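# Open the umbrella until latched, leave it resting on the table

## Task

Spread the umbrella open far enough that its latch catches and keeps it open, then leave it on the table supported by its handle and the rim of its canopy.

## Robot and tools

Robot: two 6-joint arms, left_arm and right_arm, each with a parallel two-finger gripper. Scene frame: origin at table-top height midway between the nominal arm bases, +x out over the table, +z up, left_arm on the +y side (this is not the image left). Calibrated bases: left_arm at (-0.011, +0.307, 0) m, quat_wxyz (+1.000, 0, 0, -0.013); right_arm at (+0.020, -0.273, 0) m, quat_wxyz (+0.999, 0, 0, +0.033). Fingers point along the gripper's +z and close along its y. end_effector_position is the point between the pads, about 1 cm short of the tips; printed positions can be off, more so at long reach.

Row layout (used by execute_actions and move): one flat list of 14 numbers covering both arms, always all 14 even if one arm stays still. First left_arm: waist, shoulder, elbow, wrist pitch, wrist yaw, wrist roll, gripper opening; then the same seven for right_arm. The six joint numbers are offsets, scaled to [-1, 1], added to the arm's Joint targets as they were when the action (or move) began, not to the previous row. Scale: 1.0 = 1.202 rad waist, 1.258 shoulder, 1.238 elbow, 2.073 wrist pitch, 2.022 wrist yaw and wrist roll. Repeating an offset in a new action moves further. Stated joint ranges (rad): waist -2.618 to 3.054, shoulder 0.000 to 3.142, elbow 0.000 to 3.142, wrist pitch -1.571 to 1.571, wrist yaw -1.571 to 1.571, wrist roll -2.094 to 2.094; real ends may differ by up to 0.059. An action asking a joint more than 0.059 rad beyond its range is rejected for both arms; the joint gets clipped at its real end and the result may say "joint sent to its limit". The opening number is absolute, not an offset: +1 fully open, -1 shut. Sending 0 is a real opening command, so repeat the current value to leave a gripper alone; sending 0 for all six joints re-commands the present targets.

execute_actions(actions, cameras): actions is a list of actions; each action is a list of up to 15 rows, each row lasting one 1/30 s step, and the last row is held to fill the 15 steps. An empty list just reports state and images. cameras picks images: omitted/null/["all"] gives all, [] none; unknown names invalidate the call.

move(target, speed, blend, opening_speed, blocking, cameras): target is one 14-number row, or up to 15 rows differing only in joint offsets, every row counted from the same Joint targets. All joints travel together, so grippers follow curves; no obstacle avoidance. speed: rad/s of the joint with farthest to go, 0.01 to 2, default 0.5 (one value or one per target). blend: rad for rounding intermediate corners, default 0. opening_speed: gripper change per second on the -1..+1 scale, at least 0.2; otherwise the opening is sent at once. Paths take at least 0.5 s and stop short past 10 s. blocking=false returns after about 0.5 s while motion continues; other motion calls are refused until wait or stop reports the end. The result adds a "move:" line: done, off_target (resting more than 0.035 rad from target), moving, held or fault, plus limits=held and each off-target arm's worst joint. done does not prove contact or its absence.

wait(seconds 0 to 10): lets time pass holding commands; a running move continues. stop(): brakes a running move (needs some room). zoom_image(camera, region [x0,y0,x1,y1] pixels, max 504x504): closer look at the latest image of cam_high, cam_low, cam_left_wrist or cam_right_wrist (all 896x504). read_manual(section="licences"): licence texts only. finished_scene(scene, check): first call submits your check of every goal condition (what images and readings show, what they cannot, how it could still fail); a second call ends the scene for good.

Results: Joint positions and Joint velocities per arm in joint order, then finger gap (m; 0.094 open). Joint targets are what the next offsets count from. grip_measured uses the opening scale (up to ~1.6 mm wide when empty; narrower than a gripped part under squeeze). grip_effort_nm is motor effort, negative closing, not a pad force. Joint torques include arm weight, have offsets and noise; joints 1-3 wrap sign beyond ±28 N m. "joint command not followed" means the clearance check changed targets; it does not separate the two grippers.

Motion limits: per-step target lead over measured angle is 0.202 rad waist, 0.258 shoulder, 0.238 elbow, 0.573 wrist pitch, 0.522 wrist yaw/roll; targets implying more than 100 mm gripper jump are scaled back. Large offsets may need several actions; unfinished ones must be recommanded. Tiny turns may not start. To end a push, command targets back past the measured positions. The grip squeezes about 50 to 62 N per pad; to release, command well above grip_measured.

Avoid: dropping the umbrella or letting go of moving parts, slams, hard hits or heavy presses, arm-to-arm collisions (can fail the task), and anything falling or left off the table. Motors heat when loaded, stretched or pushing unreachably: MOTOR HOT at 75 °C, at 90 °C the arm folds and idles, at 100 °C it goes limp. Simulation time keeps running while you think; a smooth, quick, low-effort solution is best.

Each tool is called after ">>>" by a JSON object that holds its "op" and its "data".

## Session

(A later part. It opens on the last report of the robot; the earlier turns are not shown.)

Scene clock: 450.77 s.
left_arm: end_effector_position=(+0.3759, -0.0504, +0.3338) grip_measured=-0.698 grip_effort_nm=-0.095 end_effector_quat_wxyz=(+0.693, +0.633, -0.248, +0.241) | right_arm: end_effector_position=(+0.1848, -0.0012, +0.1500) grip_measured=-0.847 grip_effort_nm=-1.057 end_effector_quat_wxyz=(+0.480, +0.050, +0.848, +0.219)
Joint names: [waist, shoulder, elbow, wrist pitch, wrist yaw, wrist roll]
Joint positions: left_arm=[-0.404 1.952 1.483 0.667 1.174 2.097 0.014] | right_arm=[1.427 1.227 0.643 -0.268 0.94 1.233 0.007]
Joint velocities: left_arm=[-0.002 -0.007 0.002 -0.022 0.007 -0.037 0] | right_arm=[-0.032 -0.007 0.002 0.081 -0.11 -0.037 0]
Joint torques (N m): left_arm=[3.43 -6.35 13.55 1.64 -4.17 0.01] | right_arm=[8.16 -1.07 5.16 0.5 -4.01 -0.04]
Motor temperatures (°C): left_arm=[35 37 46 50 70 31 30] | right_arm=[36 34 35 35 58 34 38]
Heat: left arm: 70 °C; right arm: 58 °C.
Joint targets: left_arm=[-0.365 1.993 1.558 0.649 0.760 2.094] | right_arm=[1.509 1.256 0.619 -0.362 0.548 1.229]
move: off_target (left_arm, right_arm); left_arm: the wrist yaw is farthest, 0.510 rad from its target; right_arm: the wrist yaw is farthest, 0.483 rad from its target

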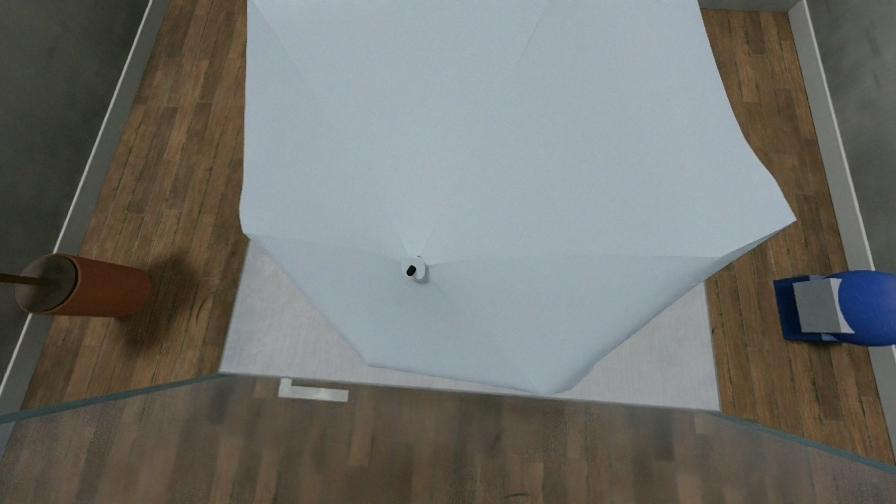

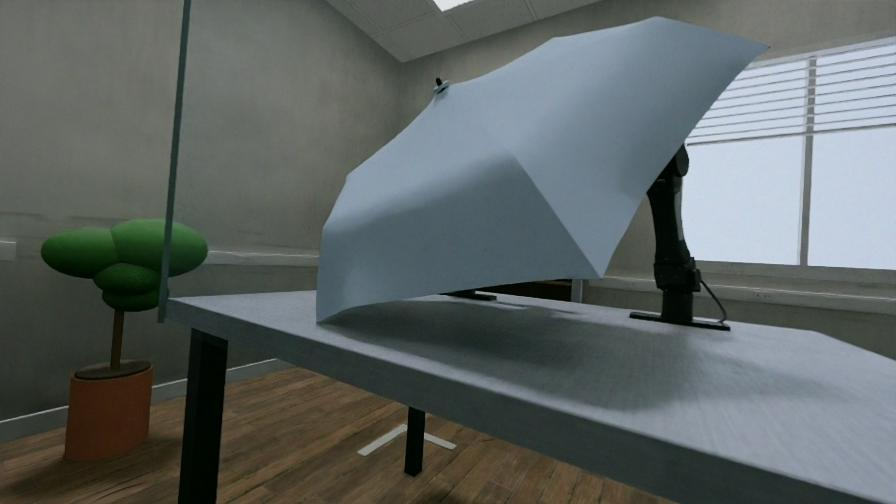

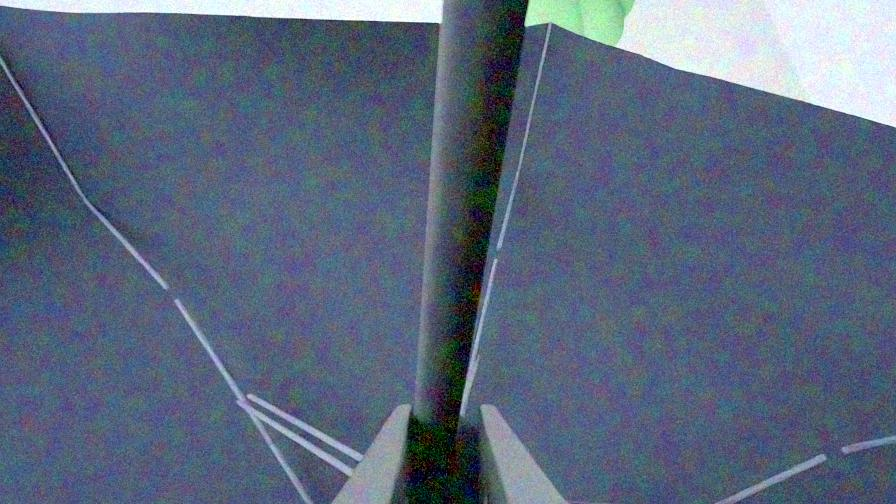

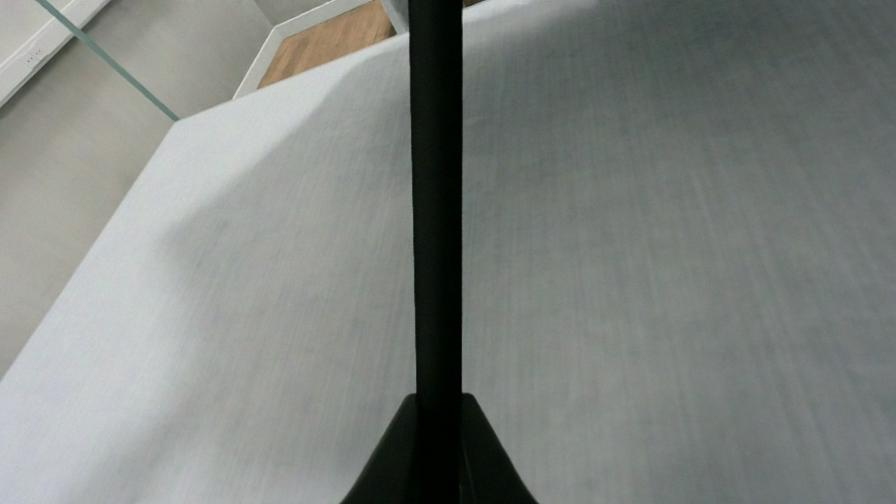

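>>> {"op": "execute_actions", "data": {"actions": []}}

Scene clock: 457.80 s.
left_arm: end_effector_position=(+0.3759, -0.0504, +0.3339) grip_measured=-0.698 grip_effort_nm=-0.085 end_effector_quat_wxyz=(+0.693, +0.633, -0.248, +0.241) | right_arm: end_effector_position=(+0.1848, -0.0012, +0.1500) grip_measured=-0.847 grip_effort_nm=-1.072 end_effector_quat_wxyz=(+0.480, +0.050, +0.848, +0.219)
Joint names: [waist, shoulder, elbow, wrist pitch, wrist yaw, wrist roll]
Joint positions: left_arm=[-0.404 1.952 1.483 0.666 1.174 2.097 0.014] | right_arm=[1.427 1.227 0.643 -0.268 0.94 1.233 0.007]
Joint velocities: left_arm=[0.002 0.002 0.017 0.051 -0.125 -0.081 0] | right_arm=[0.017 -0.022 0.012 -0.081 -0.022 0.007 0.001]
Joint torques (N m): left_arm=[3.38 -6.35 13.5 1.66 -4.17 0.01] | right_arm=[8.18 -1.09 5.11 0.5 -3.99 -0.03]
Motor temperatures (°C): left_arm=[35 37 47 50 73 31 30] | right_arm=[36 34 35 35 60 34 38]
Heat: left arm: 73 °C; right arm: 60 °C.
Joint targets: left_arm=[-0.365 1.993 1.558 0.649 0.760 2.094] | right_arm=[1.509 1.256 0.619 -0.362 0.548 1.229]
Tool commands: left_gripper/opening=-0.7 right_gripper/opening=-1.0

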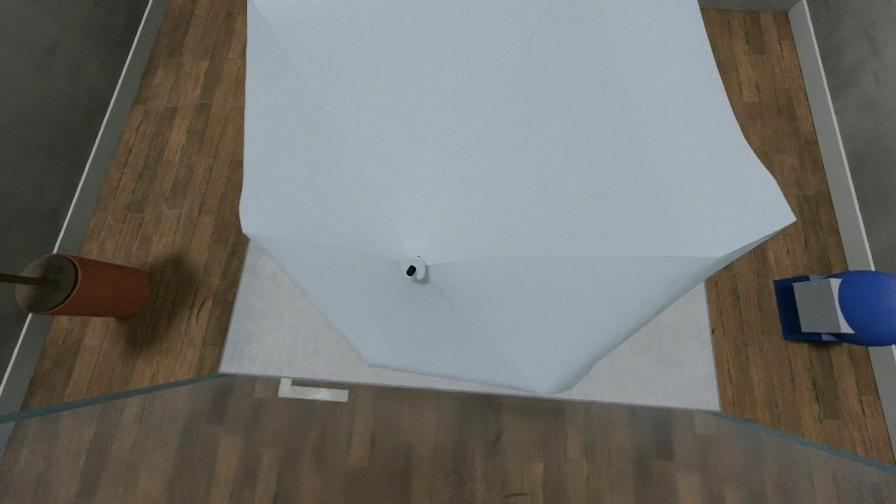

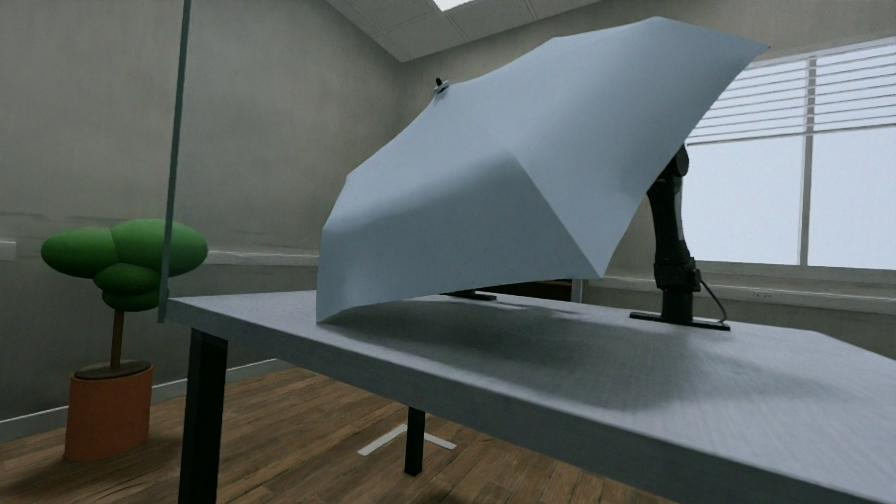

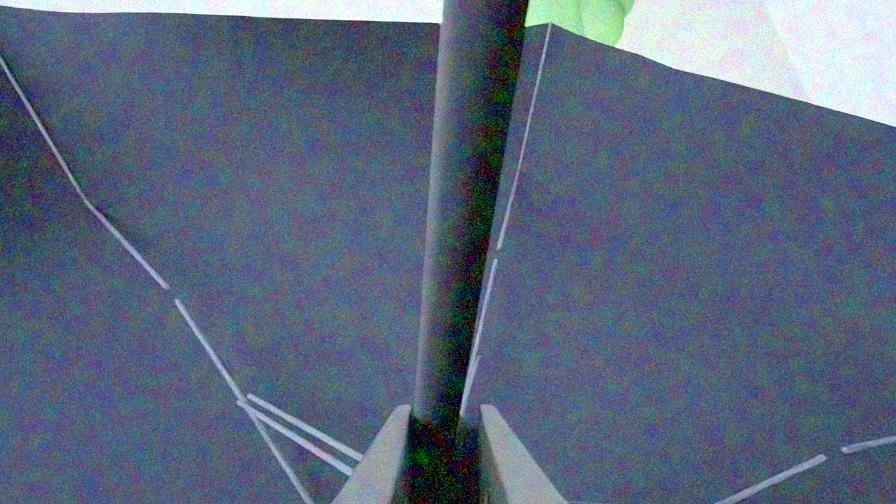

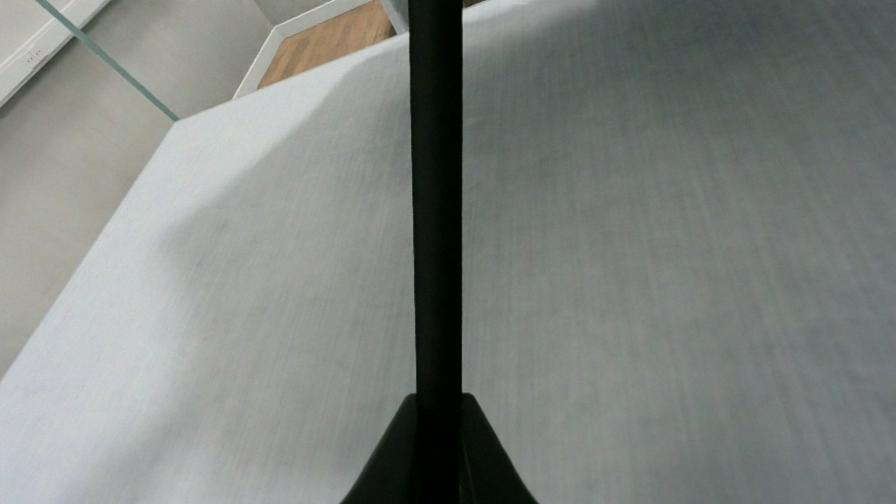

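>>> {"op": "move", "data": {"target": [0.0083, 0.0207, 0.09, -0.03, -0.04, 0, -0.70, 0.0166, 0, 0, -0.01, -0.0396, 0, -1], "speed": 0.3, "cameras": ["cam_left_wrist"]}}

>>> {"op": "move", "data": {"target": [0.0083, 0.0207, 0.09, -0.03, -0.04, 0, -0.70, 0.0166, 0, 0, -0.01, -0.0396, 0, -1], "speed": 0.3, "cameras": ["cam_left_wrist"]}}

Scene clock: 461.37 s.
left_arm: end_effector_position=(+0.3841, -0.0542, +0.3517) grip_measured=-0.698 grip_effort_nm=-0.090 end_effector_quat_wxyz=(+0.693, +0.632, -0.248, +0.243) | right_arm: end_effector_position=(+0.1841, -0.0002, +0.1540) grip_measured=-0.847 grip_effort_nm=-1.062 end_effector_quat_wxyz=(+0.481, +0.051, +0.846, +0.226)
Joint names: [waist, shoulder, elbow, wrist pitch, wrist yaw, wrist roll]
Joint positions: left_arm=[-0.404 1.972 1.582 0.591 1.171 2.097 0.014] | right_arm=[1.431 1.218 0.645 -0.264 0.944 1.231 0.007]
Joint velocities: left_arm=[-0.007 0.007 0.002 -0.051 -0.095 0.051 0] | right_arm=[-0.002 0.007 -0.002 -0.081 -0.007 -0.007 0]
Joint torques (N m): left_arm=[3.6 -6.78 13.46 1.79 -4.13 0.01] | right_arm=[8.06 -0.85 5.34 0.47 -4.02 -0.01]
Motor temperatures (°C): left_arm=[35 37 48 50 74 31 30] | right_arm=[36 34 35 35 62 34 38]
Heat: left arm: 74 °C; right arm: 62 °C.
Joint targets: left_arm=[-0.363 2.011 1.655 0.587 0.761 2.094] | right_arm=[1.512 1.250 0.624 -0.363 0.551 1.229]
move: off_target (left_arm, right_arm); left_arm: the wrist yaw is farthest, 0.492 rad from its target; right_arm: the wrist yaw is farthest, 0.476 rad from its target
Images, in order (width x height): cam_left_wrist 896x504.

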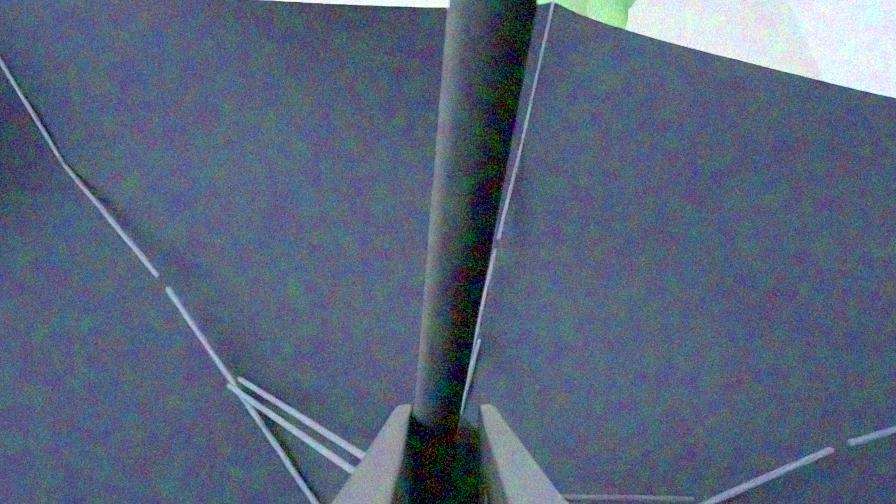

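Scene clock: 462.37 s.
left_arm: end_effector_position=(+0.3976, -0.0571, +0.3730) grip_measured=-0.699 grip_effort_nm=-0.081 end_effector_quat_wxyz=(+0.691, +0.632, -0.236, +0.259) | right_arm: end_effector_position=(+0.1789, +0.0038, +0.1551) grip_measured=-0.847 grip_effort_nm=-1.057 end_effector_quat_wxyz=(+0.474, +0.044, +0.848, +0.234)
Joint names: [waist, shoulder, elbow, wrist pitch, wrist yaw, wrist roll]
Joint positions: left_arm=[-0.404 1.993 1.686 0.517 1.13 2.097 0.014] | right_arm=[1.445 1.213 0.649 -0.266 0.93 1.231 0.007]
Joint velocities: left_arm=[-0.012 -0.007 0.007 -0.022 -0.007 0.037 0] | right_arm=[0.002 0.012 0.002 -0.022 0.066 -0.051 0]
Joint torques (N m): left_arm=[3.97 -6.94 13.39 1.94 -4.04 0.02] | right_arm=[7.49 -0.8 5.34 0.46 -4.07 0]
Motor temperatures (°C): left_arm=[35 37 48 50 74 31 30] | right_arm=[36 34 35 35 62 34 38]
Heat: left arm: 74 °C; right arm: 62 °C.
Joint targets: left_arm=[-0.359 2.033 1.757 0.524 0.731 2.094] | right_arm=[1.520 1.245 0.627 -0.368 0.533 1.230]
move: off_target (left_arm, right_arm); left_arm: the wrist yaw is farthest, 0.450 rad from its target; right_arm: the wrist yaw is farthest, 0.459 rad from its target
Images, in order (width x height): cam_left_wrist 896x504.

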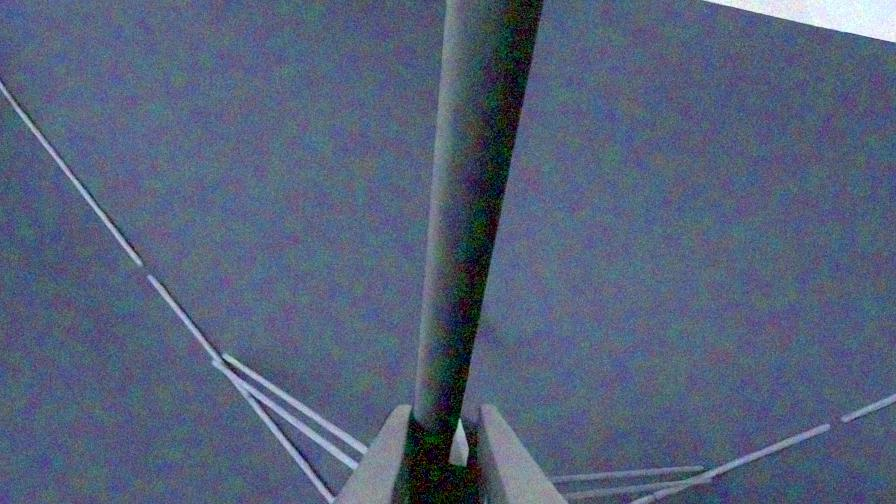

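>>> {"op": "zoom_image", "data": {"camera": "cam_left_wrist", "region": [320, 330, 580, 504]}}

Scaled by 1.938 from the camera's 896x504 image, which has a finer 1280x720 frame.

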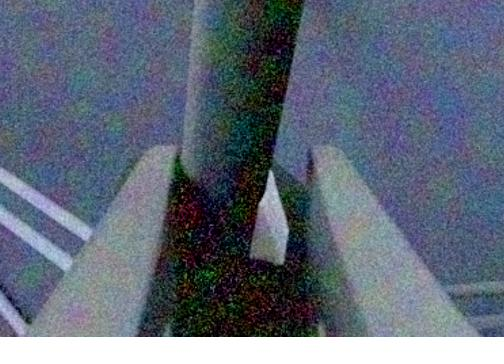

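>>> {"op": "move", "data": {"target": [0.0083, 0.0207, 0.07, -0.03, -0.03, 0, -0.70, 0.0166, 0, 0, -0.01, -0.03, 0, -1], "speed": 0.3, "cameras": ["cam_left_wrist"]}}

>>> {"op": "zoom_image", "data": {"camera": "cam_left_wrist", "region": [320, 330, 580, 504]}}

Scene clock: 477.07 s.
left_arm: end_effector_position=(+0.4002, -0.0599, +0.3771) grip_measured=-0.699 grip_effort_nm=-0.076 end_effector_quat_wxyz=(+0.691, +0.641, -0.233, +0.240) | right_arm: end_effector_position=(+0.1806, +0.0032, +0.1612) grip_measured=-0.847 grip_effort_nm=-1.067 end_effector_quat_wxyz=(+0.480, +0.051, +0.843, +0.237)
Joint names: [waist, shoulder, elbow, wrist pitch, wrist yaw, wrist roll]
Joint positions: left_arm=[-0.404 2.013 1.755 0.429 1.149 2.097 0.014] | right_arm=[1.445 1.205 0.655 -0.266 0.946 1.231 0.007]
Joint velocities: left_arm=[-0.007 -0.012 -0.012 -0.037 -0.037 -0.037 0] | right_arm=[-0.002 -0.022 -0.007 -0.007 -0.022 0.007 0.001]
Joint torques (N m): left_arm=[4.01 -7.3 13.56 2.18 -4 0.02] | right_arm=[7.77 -0.7 5.22 0.47 -4 -0.01]
Motor temperatures (°C): left_arm=[35 38 50 49 78 31 30] | right_arm=[36 34 35 35 66 34 38]
Heat: left arm: 78 °C; right arm: 66 °C. Fold the left arm in close to its base, or ease its load, before you think long.
Joint targets: left_arm=[-0.358 2.051 1.829 0.457 0.751 2.095] | right_arm=[1.523 1.238 0.632 -0.367 0.556 1.230]
MOTOR HOT: the wrist yaw of the left arm reports 78 °C; the controller's stop level is 90 °C. To cool a motor, set the load down, stop pushing, or move to a pose that needs little force.
move: off_target (left_arm, right_arm); left_arm: the wrist yaw is farthest, 0.479 rad from its target; right_arm: the wrist yaw is farthest, 0.474 rad from its target
Images, in order (width x height): cam_left_wrist 896x504.

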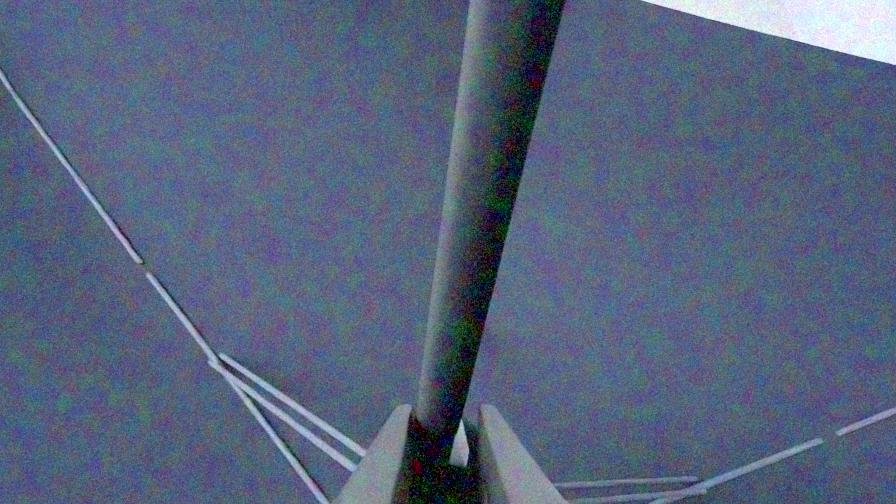

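Scaled by 1.938 from the camera's 896x504 image, which has a finer 1280x720 frame.

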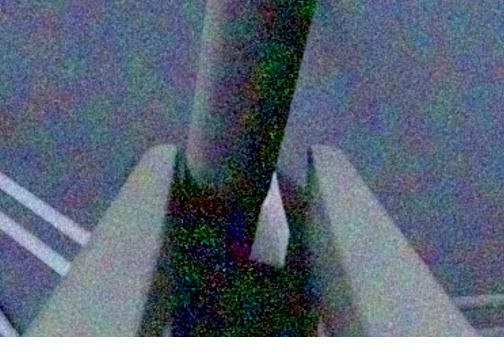

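>>> {"op": "move", "data": {"target": [0, 0, 0, 0, 0.1, 0, -0.70, 0, 0, 0, 0, 0.1, 0, -1], "speed": 0.3, "cameras": ["cam_left_wrist", "cam_high", "cam_low"]}}

Scene clock: 480.23 s.
left_arm: end_effector_position=(+0.3967, -0.0589, +0.3761) grip_measured=-0.699 grip_effort_nm=-0.071 end_effector_quat_wxyz=(+0.693, +0.638, -0.246, +0.229) | right_arm: end_effector_position=(+0.1779, +0.0000, +0.1620) grip_measured=-0.847 grip_effort_nm=-1.057 end_effector_quat_wxyz=(+0.491, +0.043, +0.840, +0.227)
Joint names: [waist, shoulder, elbow, wrist pitch, wrist yaw, wrist roll]
Joint positions: left_arm=[-0.4 2.023 1.768 0.428 1.189 2.097 0.014] | right_arm=[1.466 1.205 0.655 -0.29 0.98 1.233 0.007]
Joint velocities: left_arm=[-0.002 -0.002 -0.027 -0.022 -0.007 0.007 0] | right_arm=[-0.017 -0.007 -0.002 -0.022 0.022 -0.051 0]
Joint torques (N m): left_arm=[3.69 -7.98 12.48 2.16 -2.41 0.03] | right_arm=[5.72 -0.72 5.18 0.65 -2.08 -0.01]
Motor temperatures (°C): left_arm=[35 38 50 49 78 31 30] | right_arm=[36 34 35 35 66 34 38]
Heat: left arm: 78 °C; right arm: 66 °C. Fold the left arm in close to its base, or ease its load, before you think long.
Joint targets: left_arm=[-0.358 2.051 1.829 0.457 0.953 2.095] | right_arm=[1.523 1.238 0.632 -0.367 0.758 1.230]
MOTOR HOT: still on. The wrist yaw of the left arm reports 78 °C.
move: off_target (left_arm, right_arm); left_arm: the wrist yaw is farthest, 0.235 rad from its target; right_arm: the wrist yaw is farthest, 0.221 rad from its target
Images, in order (width x height): cam_high 896x504, cam_low 896x504, cam_left_wrist 896x504.

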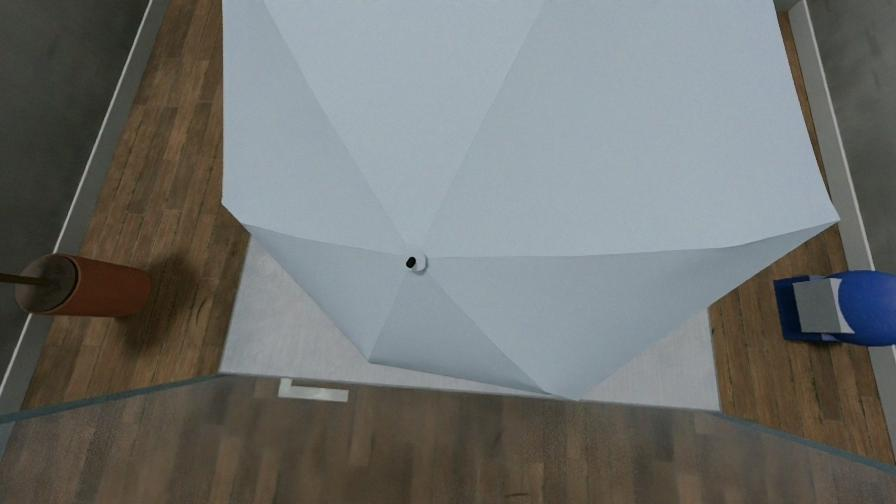

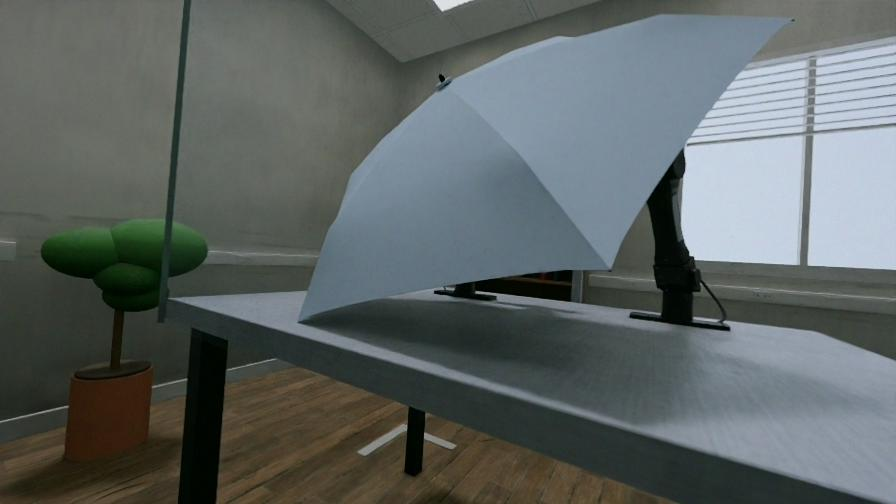

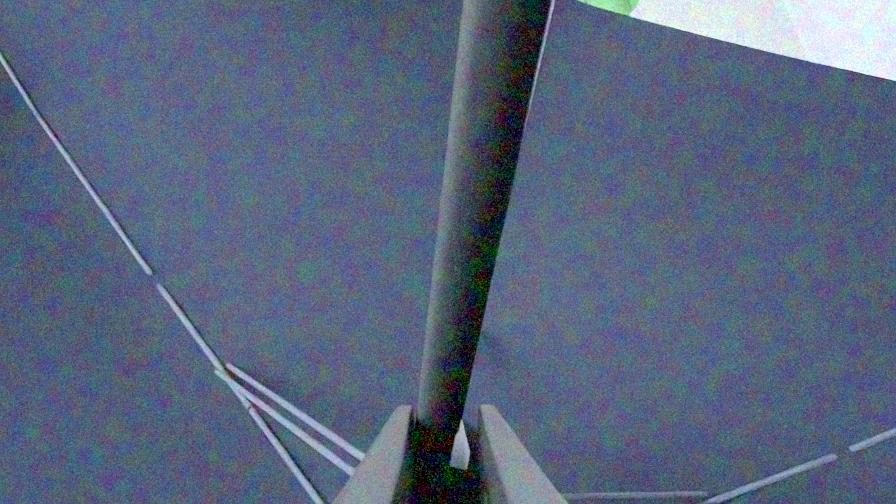

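>>> {"op": "move", "data": {"target": [0, 0, 0, 0, 0.07, 0, -0.70, 0, 0, 0, 0, 0.07, 0, -1], "speed": 0.2, "cameras": ["cam_left_wrist"]}}

>>> {"op": "zoom_image", "data": {"camera": "cam_left_wrist", "region": [320, 330, 580, 504]}}

Scene clock: 483.37 s.
left_arm: end_effector_position=(+0.3949, -0.0537, +0.3734) grip_measured=-0.699 grip_effort_nm=-0.071 end_effector_quat_wxyz=(+0.694, +0.637, -0.258, +0.217) | right_arm: end_effector_position=(+0.1757, -0.0028, +0.1602) grip_measured=-0.847 grip_effort_nm=-1.057 end_effector_quat_wxyz=(+0.501, +0.035, +0.838, +0.214)
Joint names: [waist, shoulder, elbow, wrist pitch, wrist yaw, wrist roll]
Joint positions: left_arm=[-0.387 2.03 1.774 0.428 1.236 2.097 0.014] | right_arm=[1.485 1.216 0.655 -0.314 1.012 1.239 0.007]
Joint velocities: left_arm=[-0.007 -0.002 -0.012 -0.051 0.007 -0.051 -0.001] | right_arm=[-0.017 -0.007 -0.017 -0.037 0.007 0.007 0.001]
Joint torques (N m): left_arm=[2.5 -8.55 11.95 2.12 -1.49 0.03] | right_arm=[3.79 -1.54 5.12 0.8 -0.82 -0.08]
Motor temperatures (°C): left_arm=[35 38 49 49 75 31 30] | right_arm=[36 34 35 35 63 34 38]
Heat: left arm: 75 °C; right arm: 63 °C. Fold the left arm in close to its base, or ease its load, before you think long.
Joint targets: left_arm=[-0.358 2.051 1.829 0.457 1.095 2.095] | right_arm=[1.523 1.238 0.632 -0.367 0.899 1.230]
MOTOR HOT: still on. The wrist yaw of the left arm reports 75 °C.
move: off_target (left_arm, right_arm); left_arm: the wrist yaw is farthest, 0.141 rad from its target; right_arm: the wrist yaw is farthest, 0.112 rad from its target
Images, in order (width x height): cam_left_wrist 896x504.

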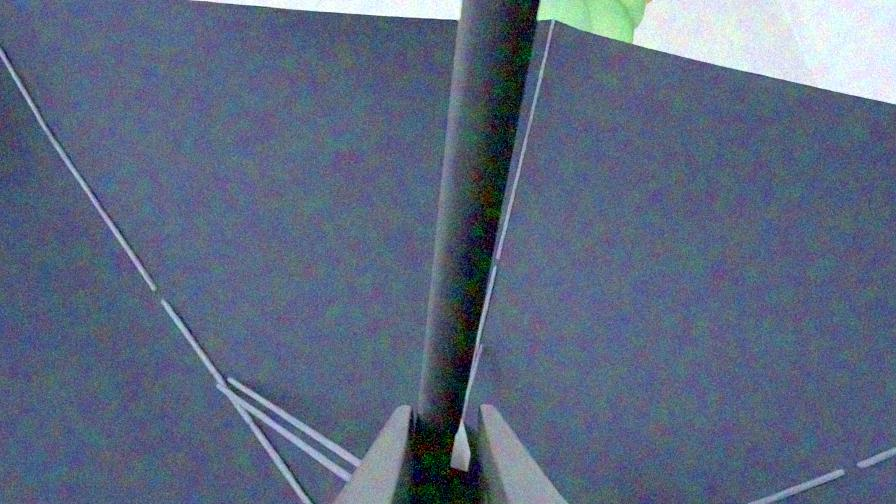

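Scaled by 1.938 from the camera's 896x504 image, which has a finer 1280x720 frame.

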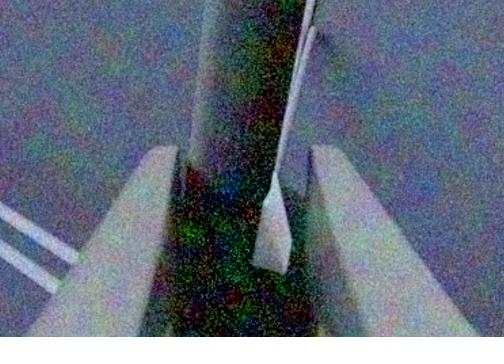

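>>> {"op": "move", "data": {"target": [-0.024, 0, 0, 0, 0.07, 0, -0.70, -0.032, 0, 0, 0.02, 0.056, 0, -1], "speed": 0.15, "cameras": ["cam_left_wrist", "cam_high"]}}

>>> {"op": "zoom_image", "data": {"camera": "cam_left_wrist", "region": [320, 330, 580, 504]}}

Scene clock: 488.73 s.
left_arm: end_effector_position=(+0.3907, -0.0536, +0.3746) grip_measured=-0.699 grip_effort_nm=-0.071 end_effector_quat_wxyz=(+0.695, +0.632, -0.270, +0.210) | right_arm: end_effector_position=(+0.1760, -0.0030, +0.1591) grip_measured=-0.847 grip_effort_nm=-1.072 end_effector_quat_wxyz=(+0.502, +0.035, +0.838, +0.211)
Joint names: [waist, shoulder, elbow, wrist pitch, wrist yaw, wrist roll]
Joint positions: left_arm=[-0.387 2.034 1.784 0.43 1.264 2.097 0.014] | right_arm=[1.485 1.223 0.655 -0.315 1.017 1.241 0.007]
Joint velocities: left_arm=[-0.012 0.002 0.002 -0.11 -0.007 0.022 0] | right_arm=[0.002 -0.007 0.007 -0.037 -0.051 -0.007 0]
Joint torques (N m): left_arm=[0.01 -8.8 11.12 2.04 -0.38 0.02] | right_arm=[-0.02 -2.06 5.07 1.18 0.38 -0.1]
Motor temperatures (°C): left_arm=[35 38 49 49 71 31 30] | right_arm=[36 34 35 35 60 34 38]
Heat: left arm: 71 °C; right arm: 60 °C.
Joint targets: left_arm=[-0.387 2.051 1.829 0.457 1.236 2.095] | right_arm=[1.485 1.238 0.632 -0.325 1.012 1.230]
MOTOR HOT: cleared for the motors of the left arm.
move: off_target (left_arm); left_arm: the elbow is farthest, 0.045 rad from its target
Images, in order (width x height): cam_high 896x504, cam_left_wrist 896x504.

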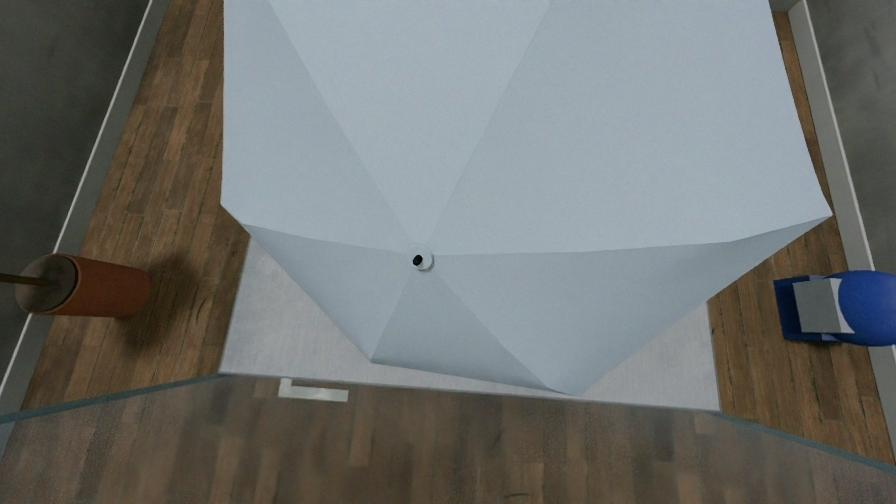

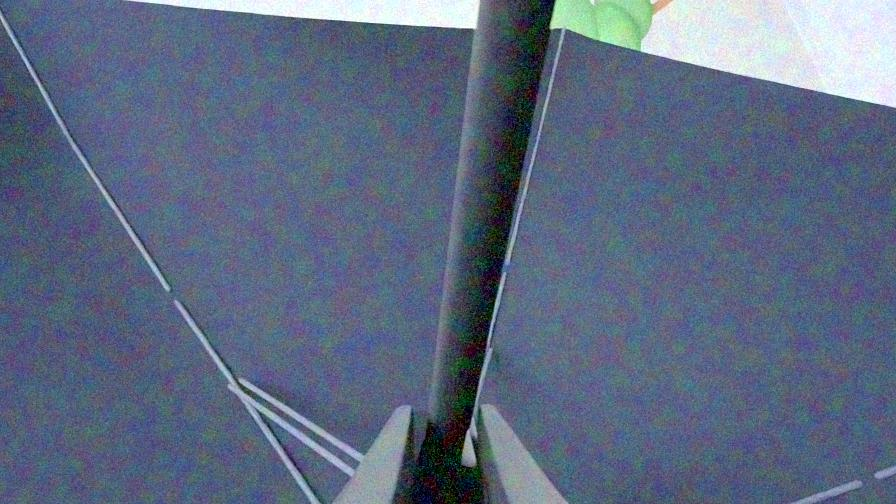

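Scaled by 1.938 from the camera's 896x504 image, which has a finer 1280x720 frame.

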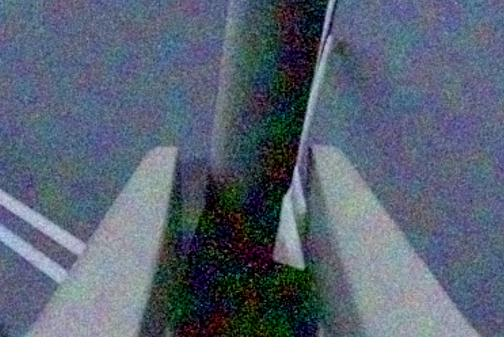

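>>> {"op": "move", "data": {"target": [-0.0012, -0.0262, -0.0662, 0.0234, 0.0138, 0, -0.70, 0, 0, 0, 0, 0, 0, -1], "speed": 0.1, "cameras": ["cam_left_wrist", "cam_high"]}}

>>> {"op": "zoom_image", "data": {"camera": "cam_left_wrist", "region": [320, 330, 580, 504]}}

Scene clock: 501.07 s.
left_arm: end_effector_position=(+0.3879, -0.0528, +0.3726) grip_measured=-0.699 grip_effort_nm=-0.076 end_effector_quat_wxyz=(+0.695, +0.623, -0.284, +0.218) | right_arm: end_effector_position=(+0.1755, -0.0023, +0.1570) grip_measured=-0.847 grip_effort_nm=-1.067 end_effector_quat_wxyz=(+0.500, +0.033, +0.839, +0.210)
Joint names: [waist, shoulder, elbow, wrist pitch, wrist yaw, wrist roll]
Joint positions: left_arm=[-0.386 2.034 1.761 0.487 1.275 2.097 0.014] | right_arm=[1.485 1.228 0.655 -0.315 1.011 1.241 0.007]
Joint velocities: left_arm=[0.002 -0.002 0.007 -0.007 -0.037 -0.022 0] | right_arm=[-0.002 -0.012 -0.017 -0.007 -0.066 0.051 0]
Joint torques (N m): left_arm=[-0.16 -11.19 6.28 1.95 -0.23 0.02] | right_arm=[-0.02 -2.5 5.07 1.17 0.45 -0.1]
Motor temperatures (°C): left_arm=[35 38 47 49 63 31 30] | right_arm=[36 34 35 36 54 34 38]
Heat: left arm: 63 °C; right arm: 54 °C.
Joint targets: left_arm=[-0.388 2.018 1.747 0.505 1.264 2.095] | right_arm=[1.485 1.238 0.632 -0.325 1.012 1.230]
move: done
Images, in order (width x height): cam_high 896x504, cam_left_wrist 896x504.

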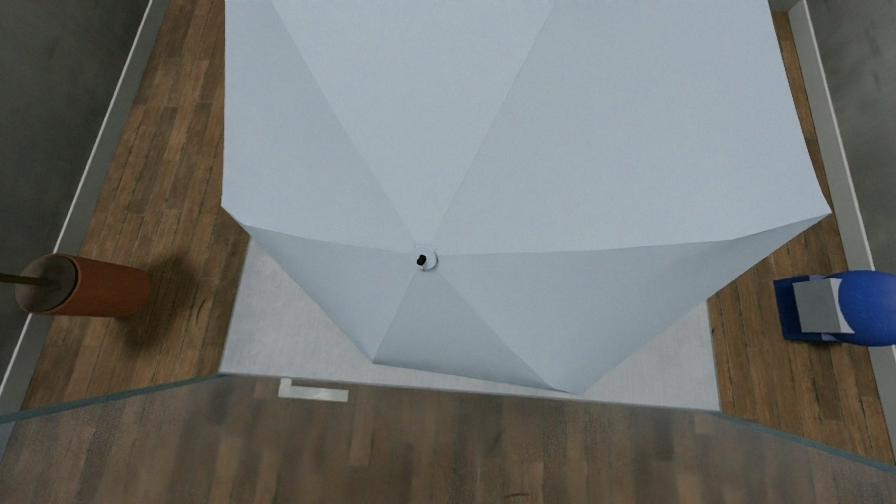

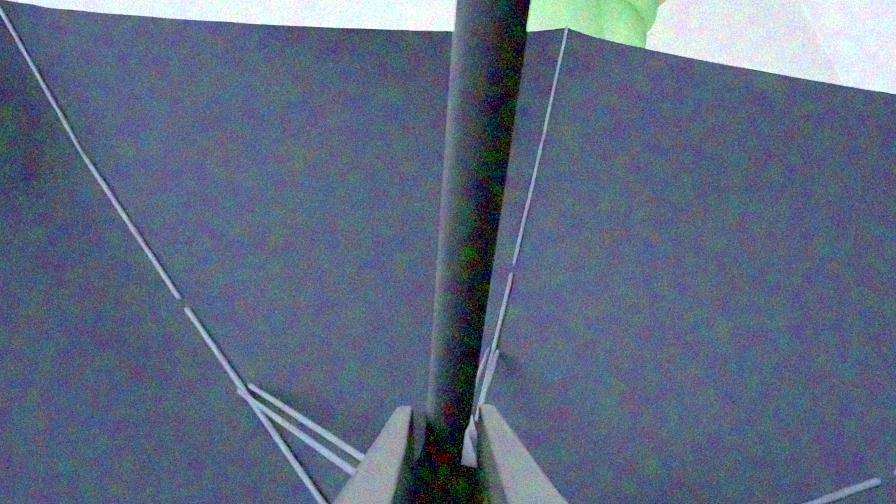

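Scaled by 1.938 from the camera's 896x504 image, which has a finer 1280x720 frame.

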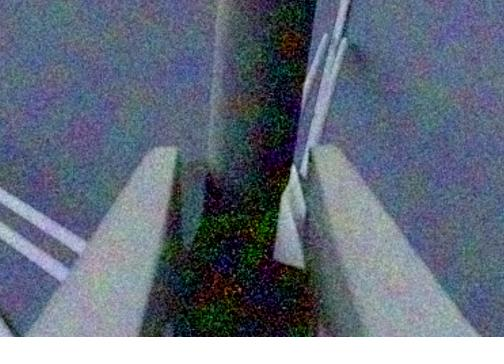

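>>> {"op": "move", "data": {"target": [-0.0012, -0.0262, -0.0662, 0.0234, 0.0, 0, -0.60, 0, 0, 0, 0, 0, 0, -1], "speed": 0.1, "cameras": ["cam_left_wrist", "cam_high"]}}

>>> {"op": "zoom_image", "data": {"camera": "cam_left_wrist", "region": [320, 330, 580, 504]}}

Scene clock: 517.40 s.
left_arm: end_effector_position=(+0.3832, -0.0506, +0.3624) grip_measured=-0.601 grip_effort_nm=0.056 end_effector_quat_wxyz=(+0.695, +0.620, -0.287, +0.225) | right_arm: end_effector_position=(+0.1735, -0.0033, +0.1509) grip_measured=-0.847 grip_effort_nm=-1.062 end_effector_quat_wxyz=(+0.493, +0.022, +0.846, +0.203)
Joint names: [waist, shoulder, elbow, wrist pitch, wrist yaw, wrist roll]
Joint positions: left_arm=[-0.386 2.015 1.686 0.559 1.272 2.097 0.019] | right_arm=[1.485 1.228 0.648 -0.325 0.991 1.234 0.007]
Joint velocities: left_arm=[0.002 0.002 -0.002 -0.066 0.022 -0.095 0] | right_arm=[0.002 0.002 -0.022 0.037 -0.095 0.037 -0.001]
Joint torques (N m): left_arm=[-0.29 -12.16 5.71 1.69 -0.21 0.02] | right_arm=[-0.02 -2.45 5.71 1.26 0.68 -0.01]
Motor temperatures (°C): left_arm=[35 39 45 49 57 31 30] | right_arm=[35 34 35 36 50 34 38]
Heat: left arm: 57 °C; right arm: 50 °C.
Joint targets: left_arm=[-0.390 1.985 1.665 0.553 1.264 2.095] | right_arm=[1.485 1.238 0.632 -0.325 1.012 1.230]
move: done
Images, in order (width x height): cam_high 896x504, cam_left_wrist 896x504.

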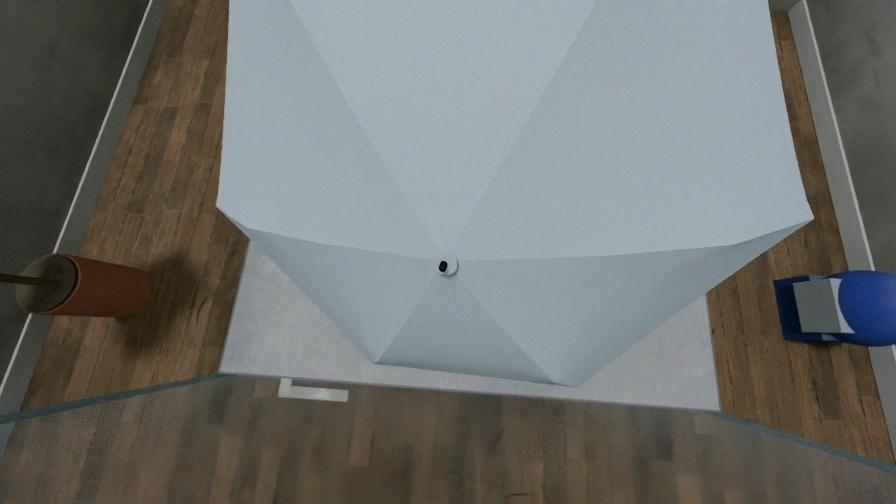

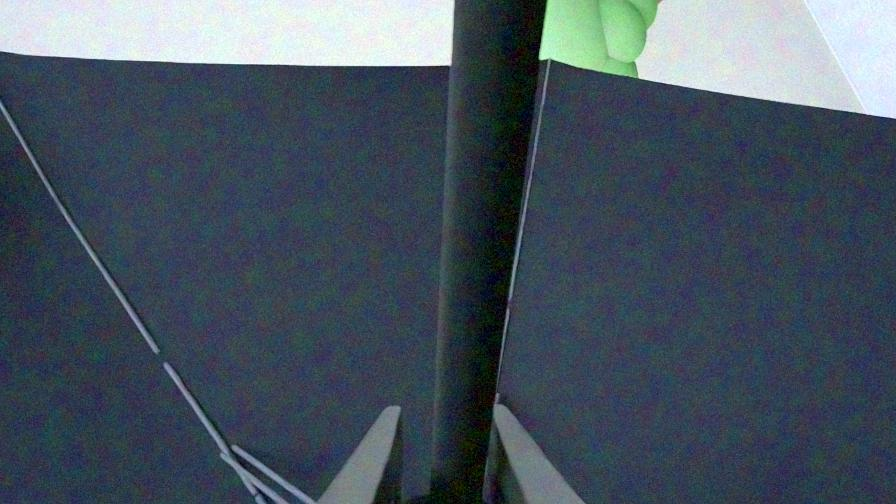

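Scaled by 1.938 from the camera's 896x504 image, which has a finer 1280x720 frame.

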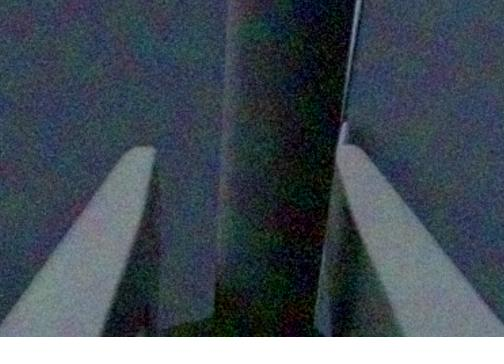

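>>> {"op": "move", "data": {"target": [-0.0135, -0.0595, -0.1713, 0.0607, -0.0077, 0, -0.60, 0.06, 0.1211, 0.09, -0.1223, 0.0281, 0.1285, -1], "speed": 0.2}}

Scene clock: 575.63 s.
left_arm: end_effector_position=(+0.3618, -0.0463, +0.3332) grip_measured=-0.601 grip_effort_nm=0.056 end_effector_quat_wxyz=(+0.696, +0.625, -0.277, +0.220) | right_arm: end_effector_position=(+0.1587, -0.0140, +0.1176) grip_measured=-0.847 grip_effort_nm=-1.053 end_effector_quat_wxyz=(+0.488, +0.008, +0.864, +0.127)
Joint names: [waist, shoulder, elbow, wrist pitch, wrist yaw, wrist roll]
Joint positions: left_arm=[-0.398 1.942 1.472 0.678 1.251 2.097 0.019] | right_arm=[1.555 1.382 0.707 -0.567 1.024 1.454 0.007]
Joint velocities: left_arm=[0.007 -0.007 0.007 -0.095 -0.022 -0.022 -0.001] | right_arm=[-0.002 -0.007 0.007 -0.022 0.051 -0.022 -0.001]
Joint torques (N m): left_arm=[-0.69 -11.64 5.78 1.79 -0.16 0.02] | right_arm=[0.23 -3.29 9.69 0.75 1.03 0.37]
Motor temperatures (°C): left_arm=[34 43 45 46 49 31 30] | right_arm=[35 34 36 36 45 34 38]
Heat: left arm: 49 °C; right arm: 45 °C.
Joint targets: left_arm=[-0.406 1.910 1.453 0.679 1.248 2.095] | right_arm=[1.557 1.390 0.743 -0.579 1.069 1.490]
move: off_target (right_arm); right_arm: the wrist yaw is farthest, 0.045 rad from its target

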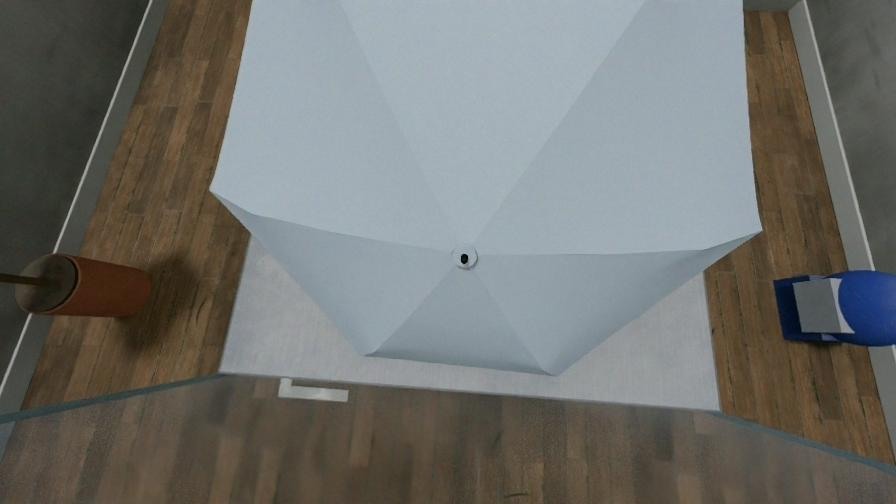

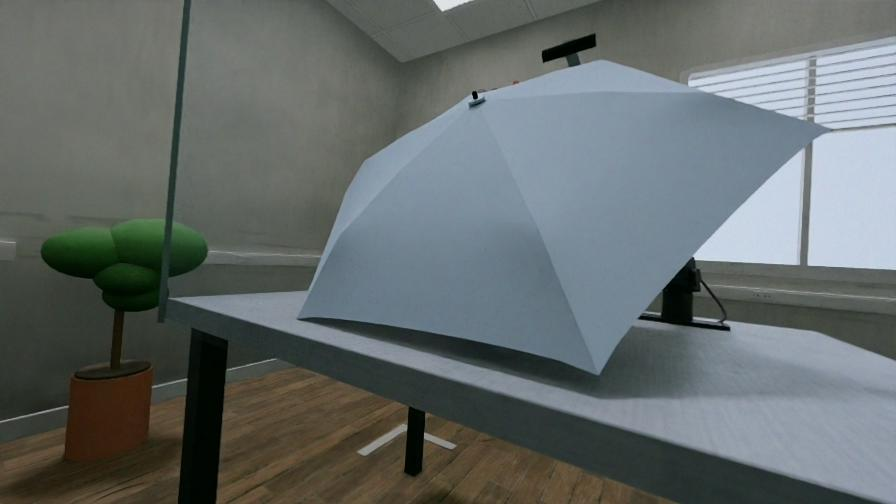

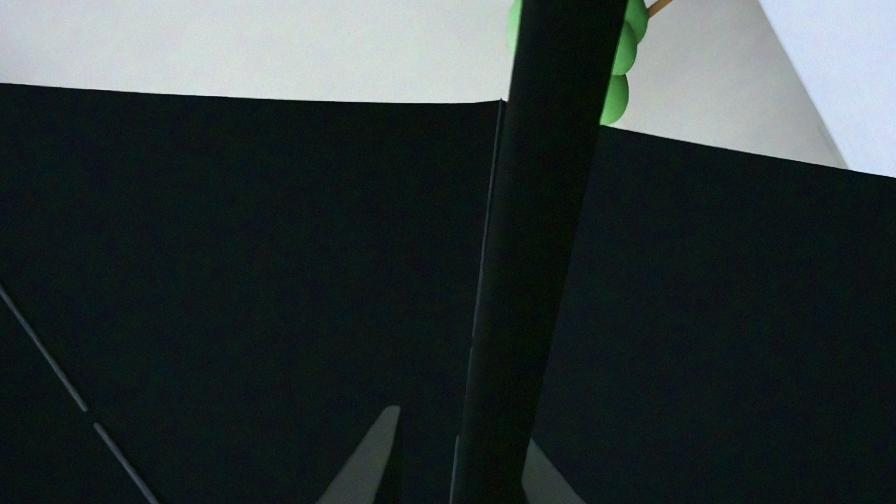

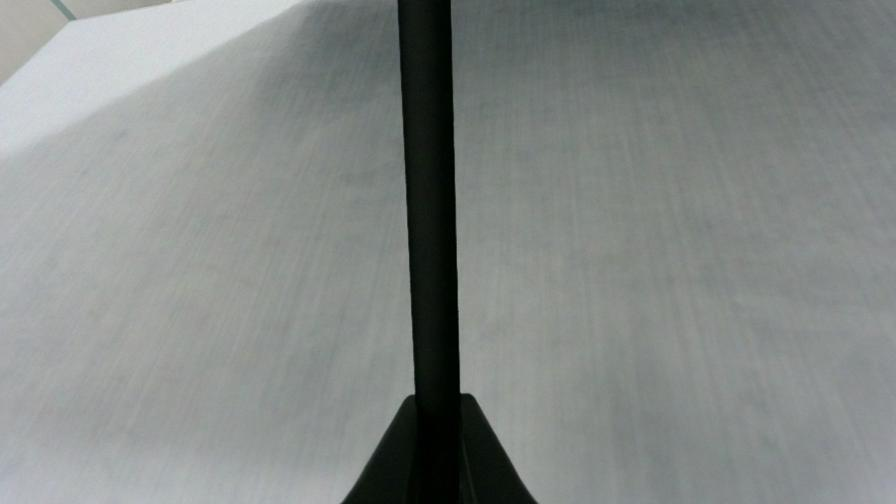

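>>> {"op": "zoom_image", "data": {"camera": "cam_low", "region": [260, 240, 700, 440]}}

Scaled by 1.145 from the camera's 896x504 image, which has a finer 1280x720 frame.

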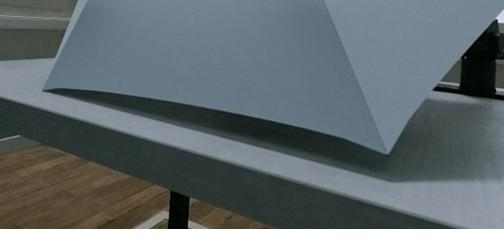

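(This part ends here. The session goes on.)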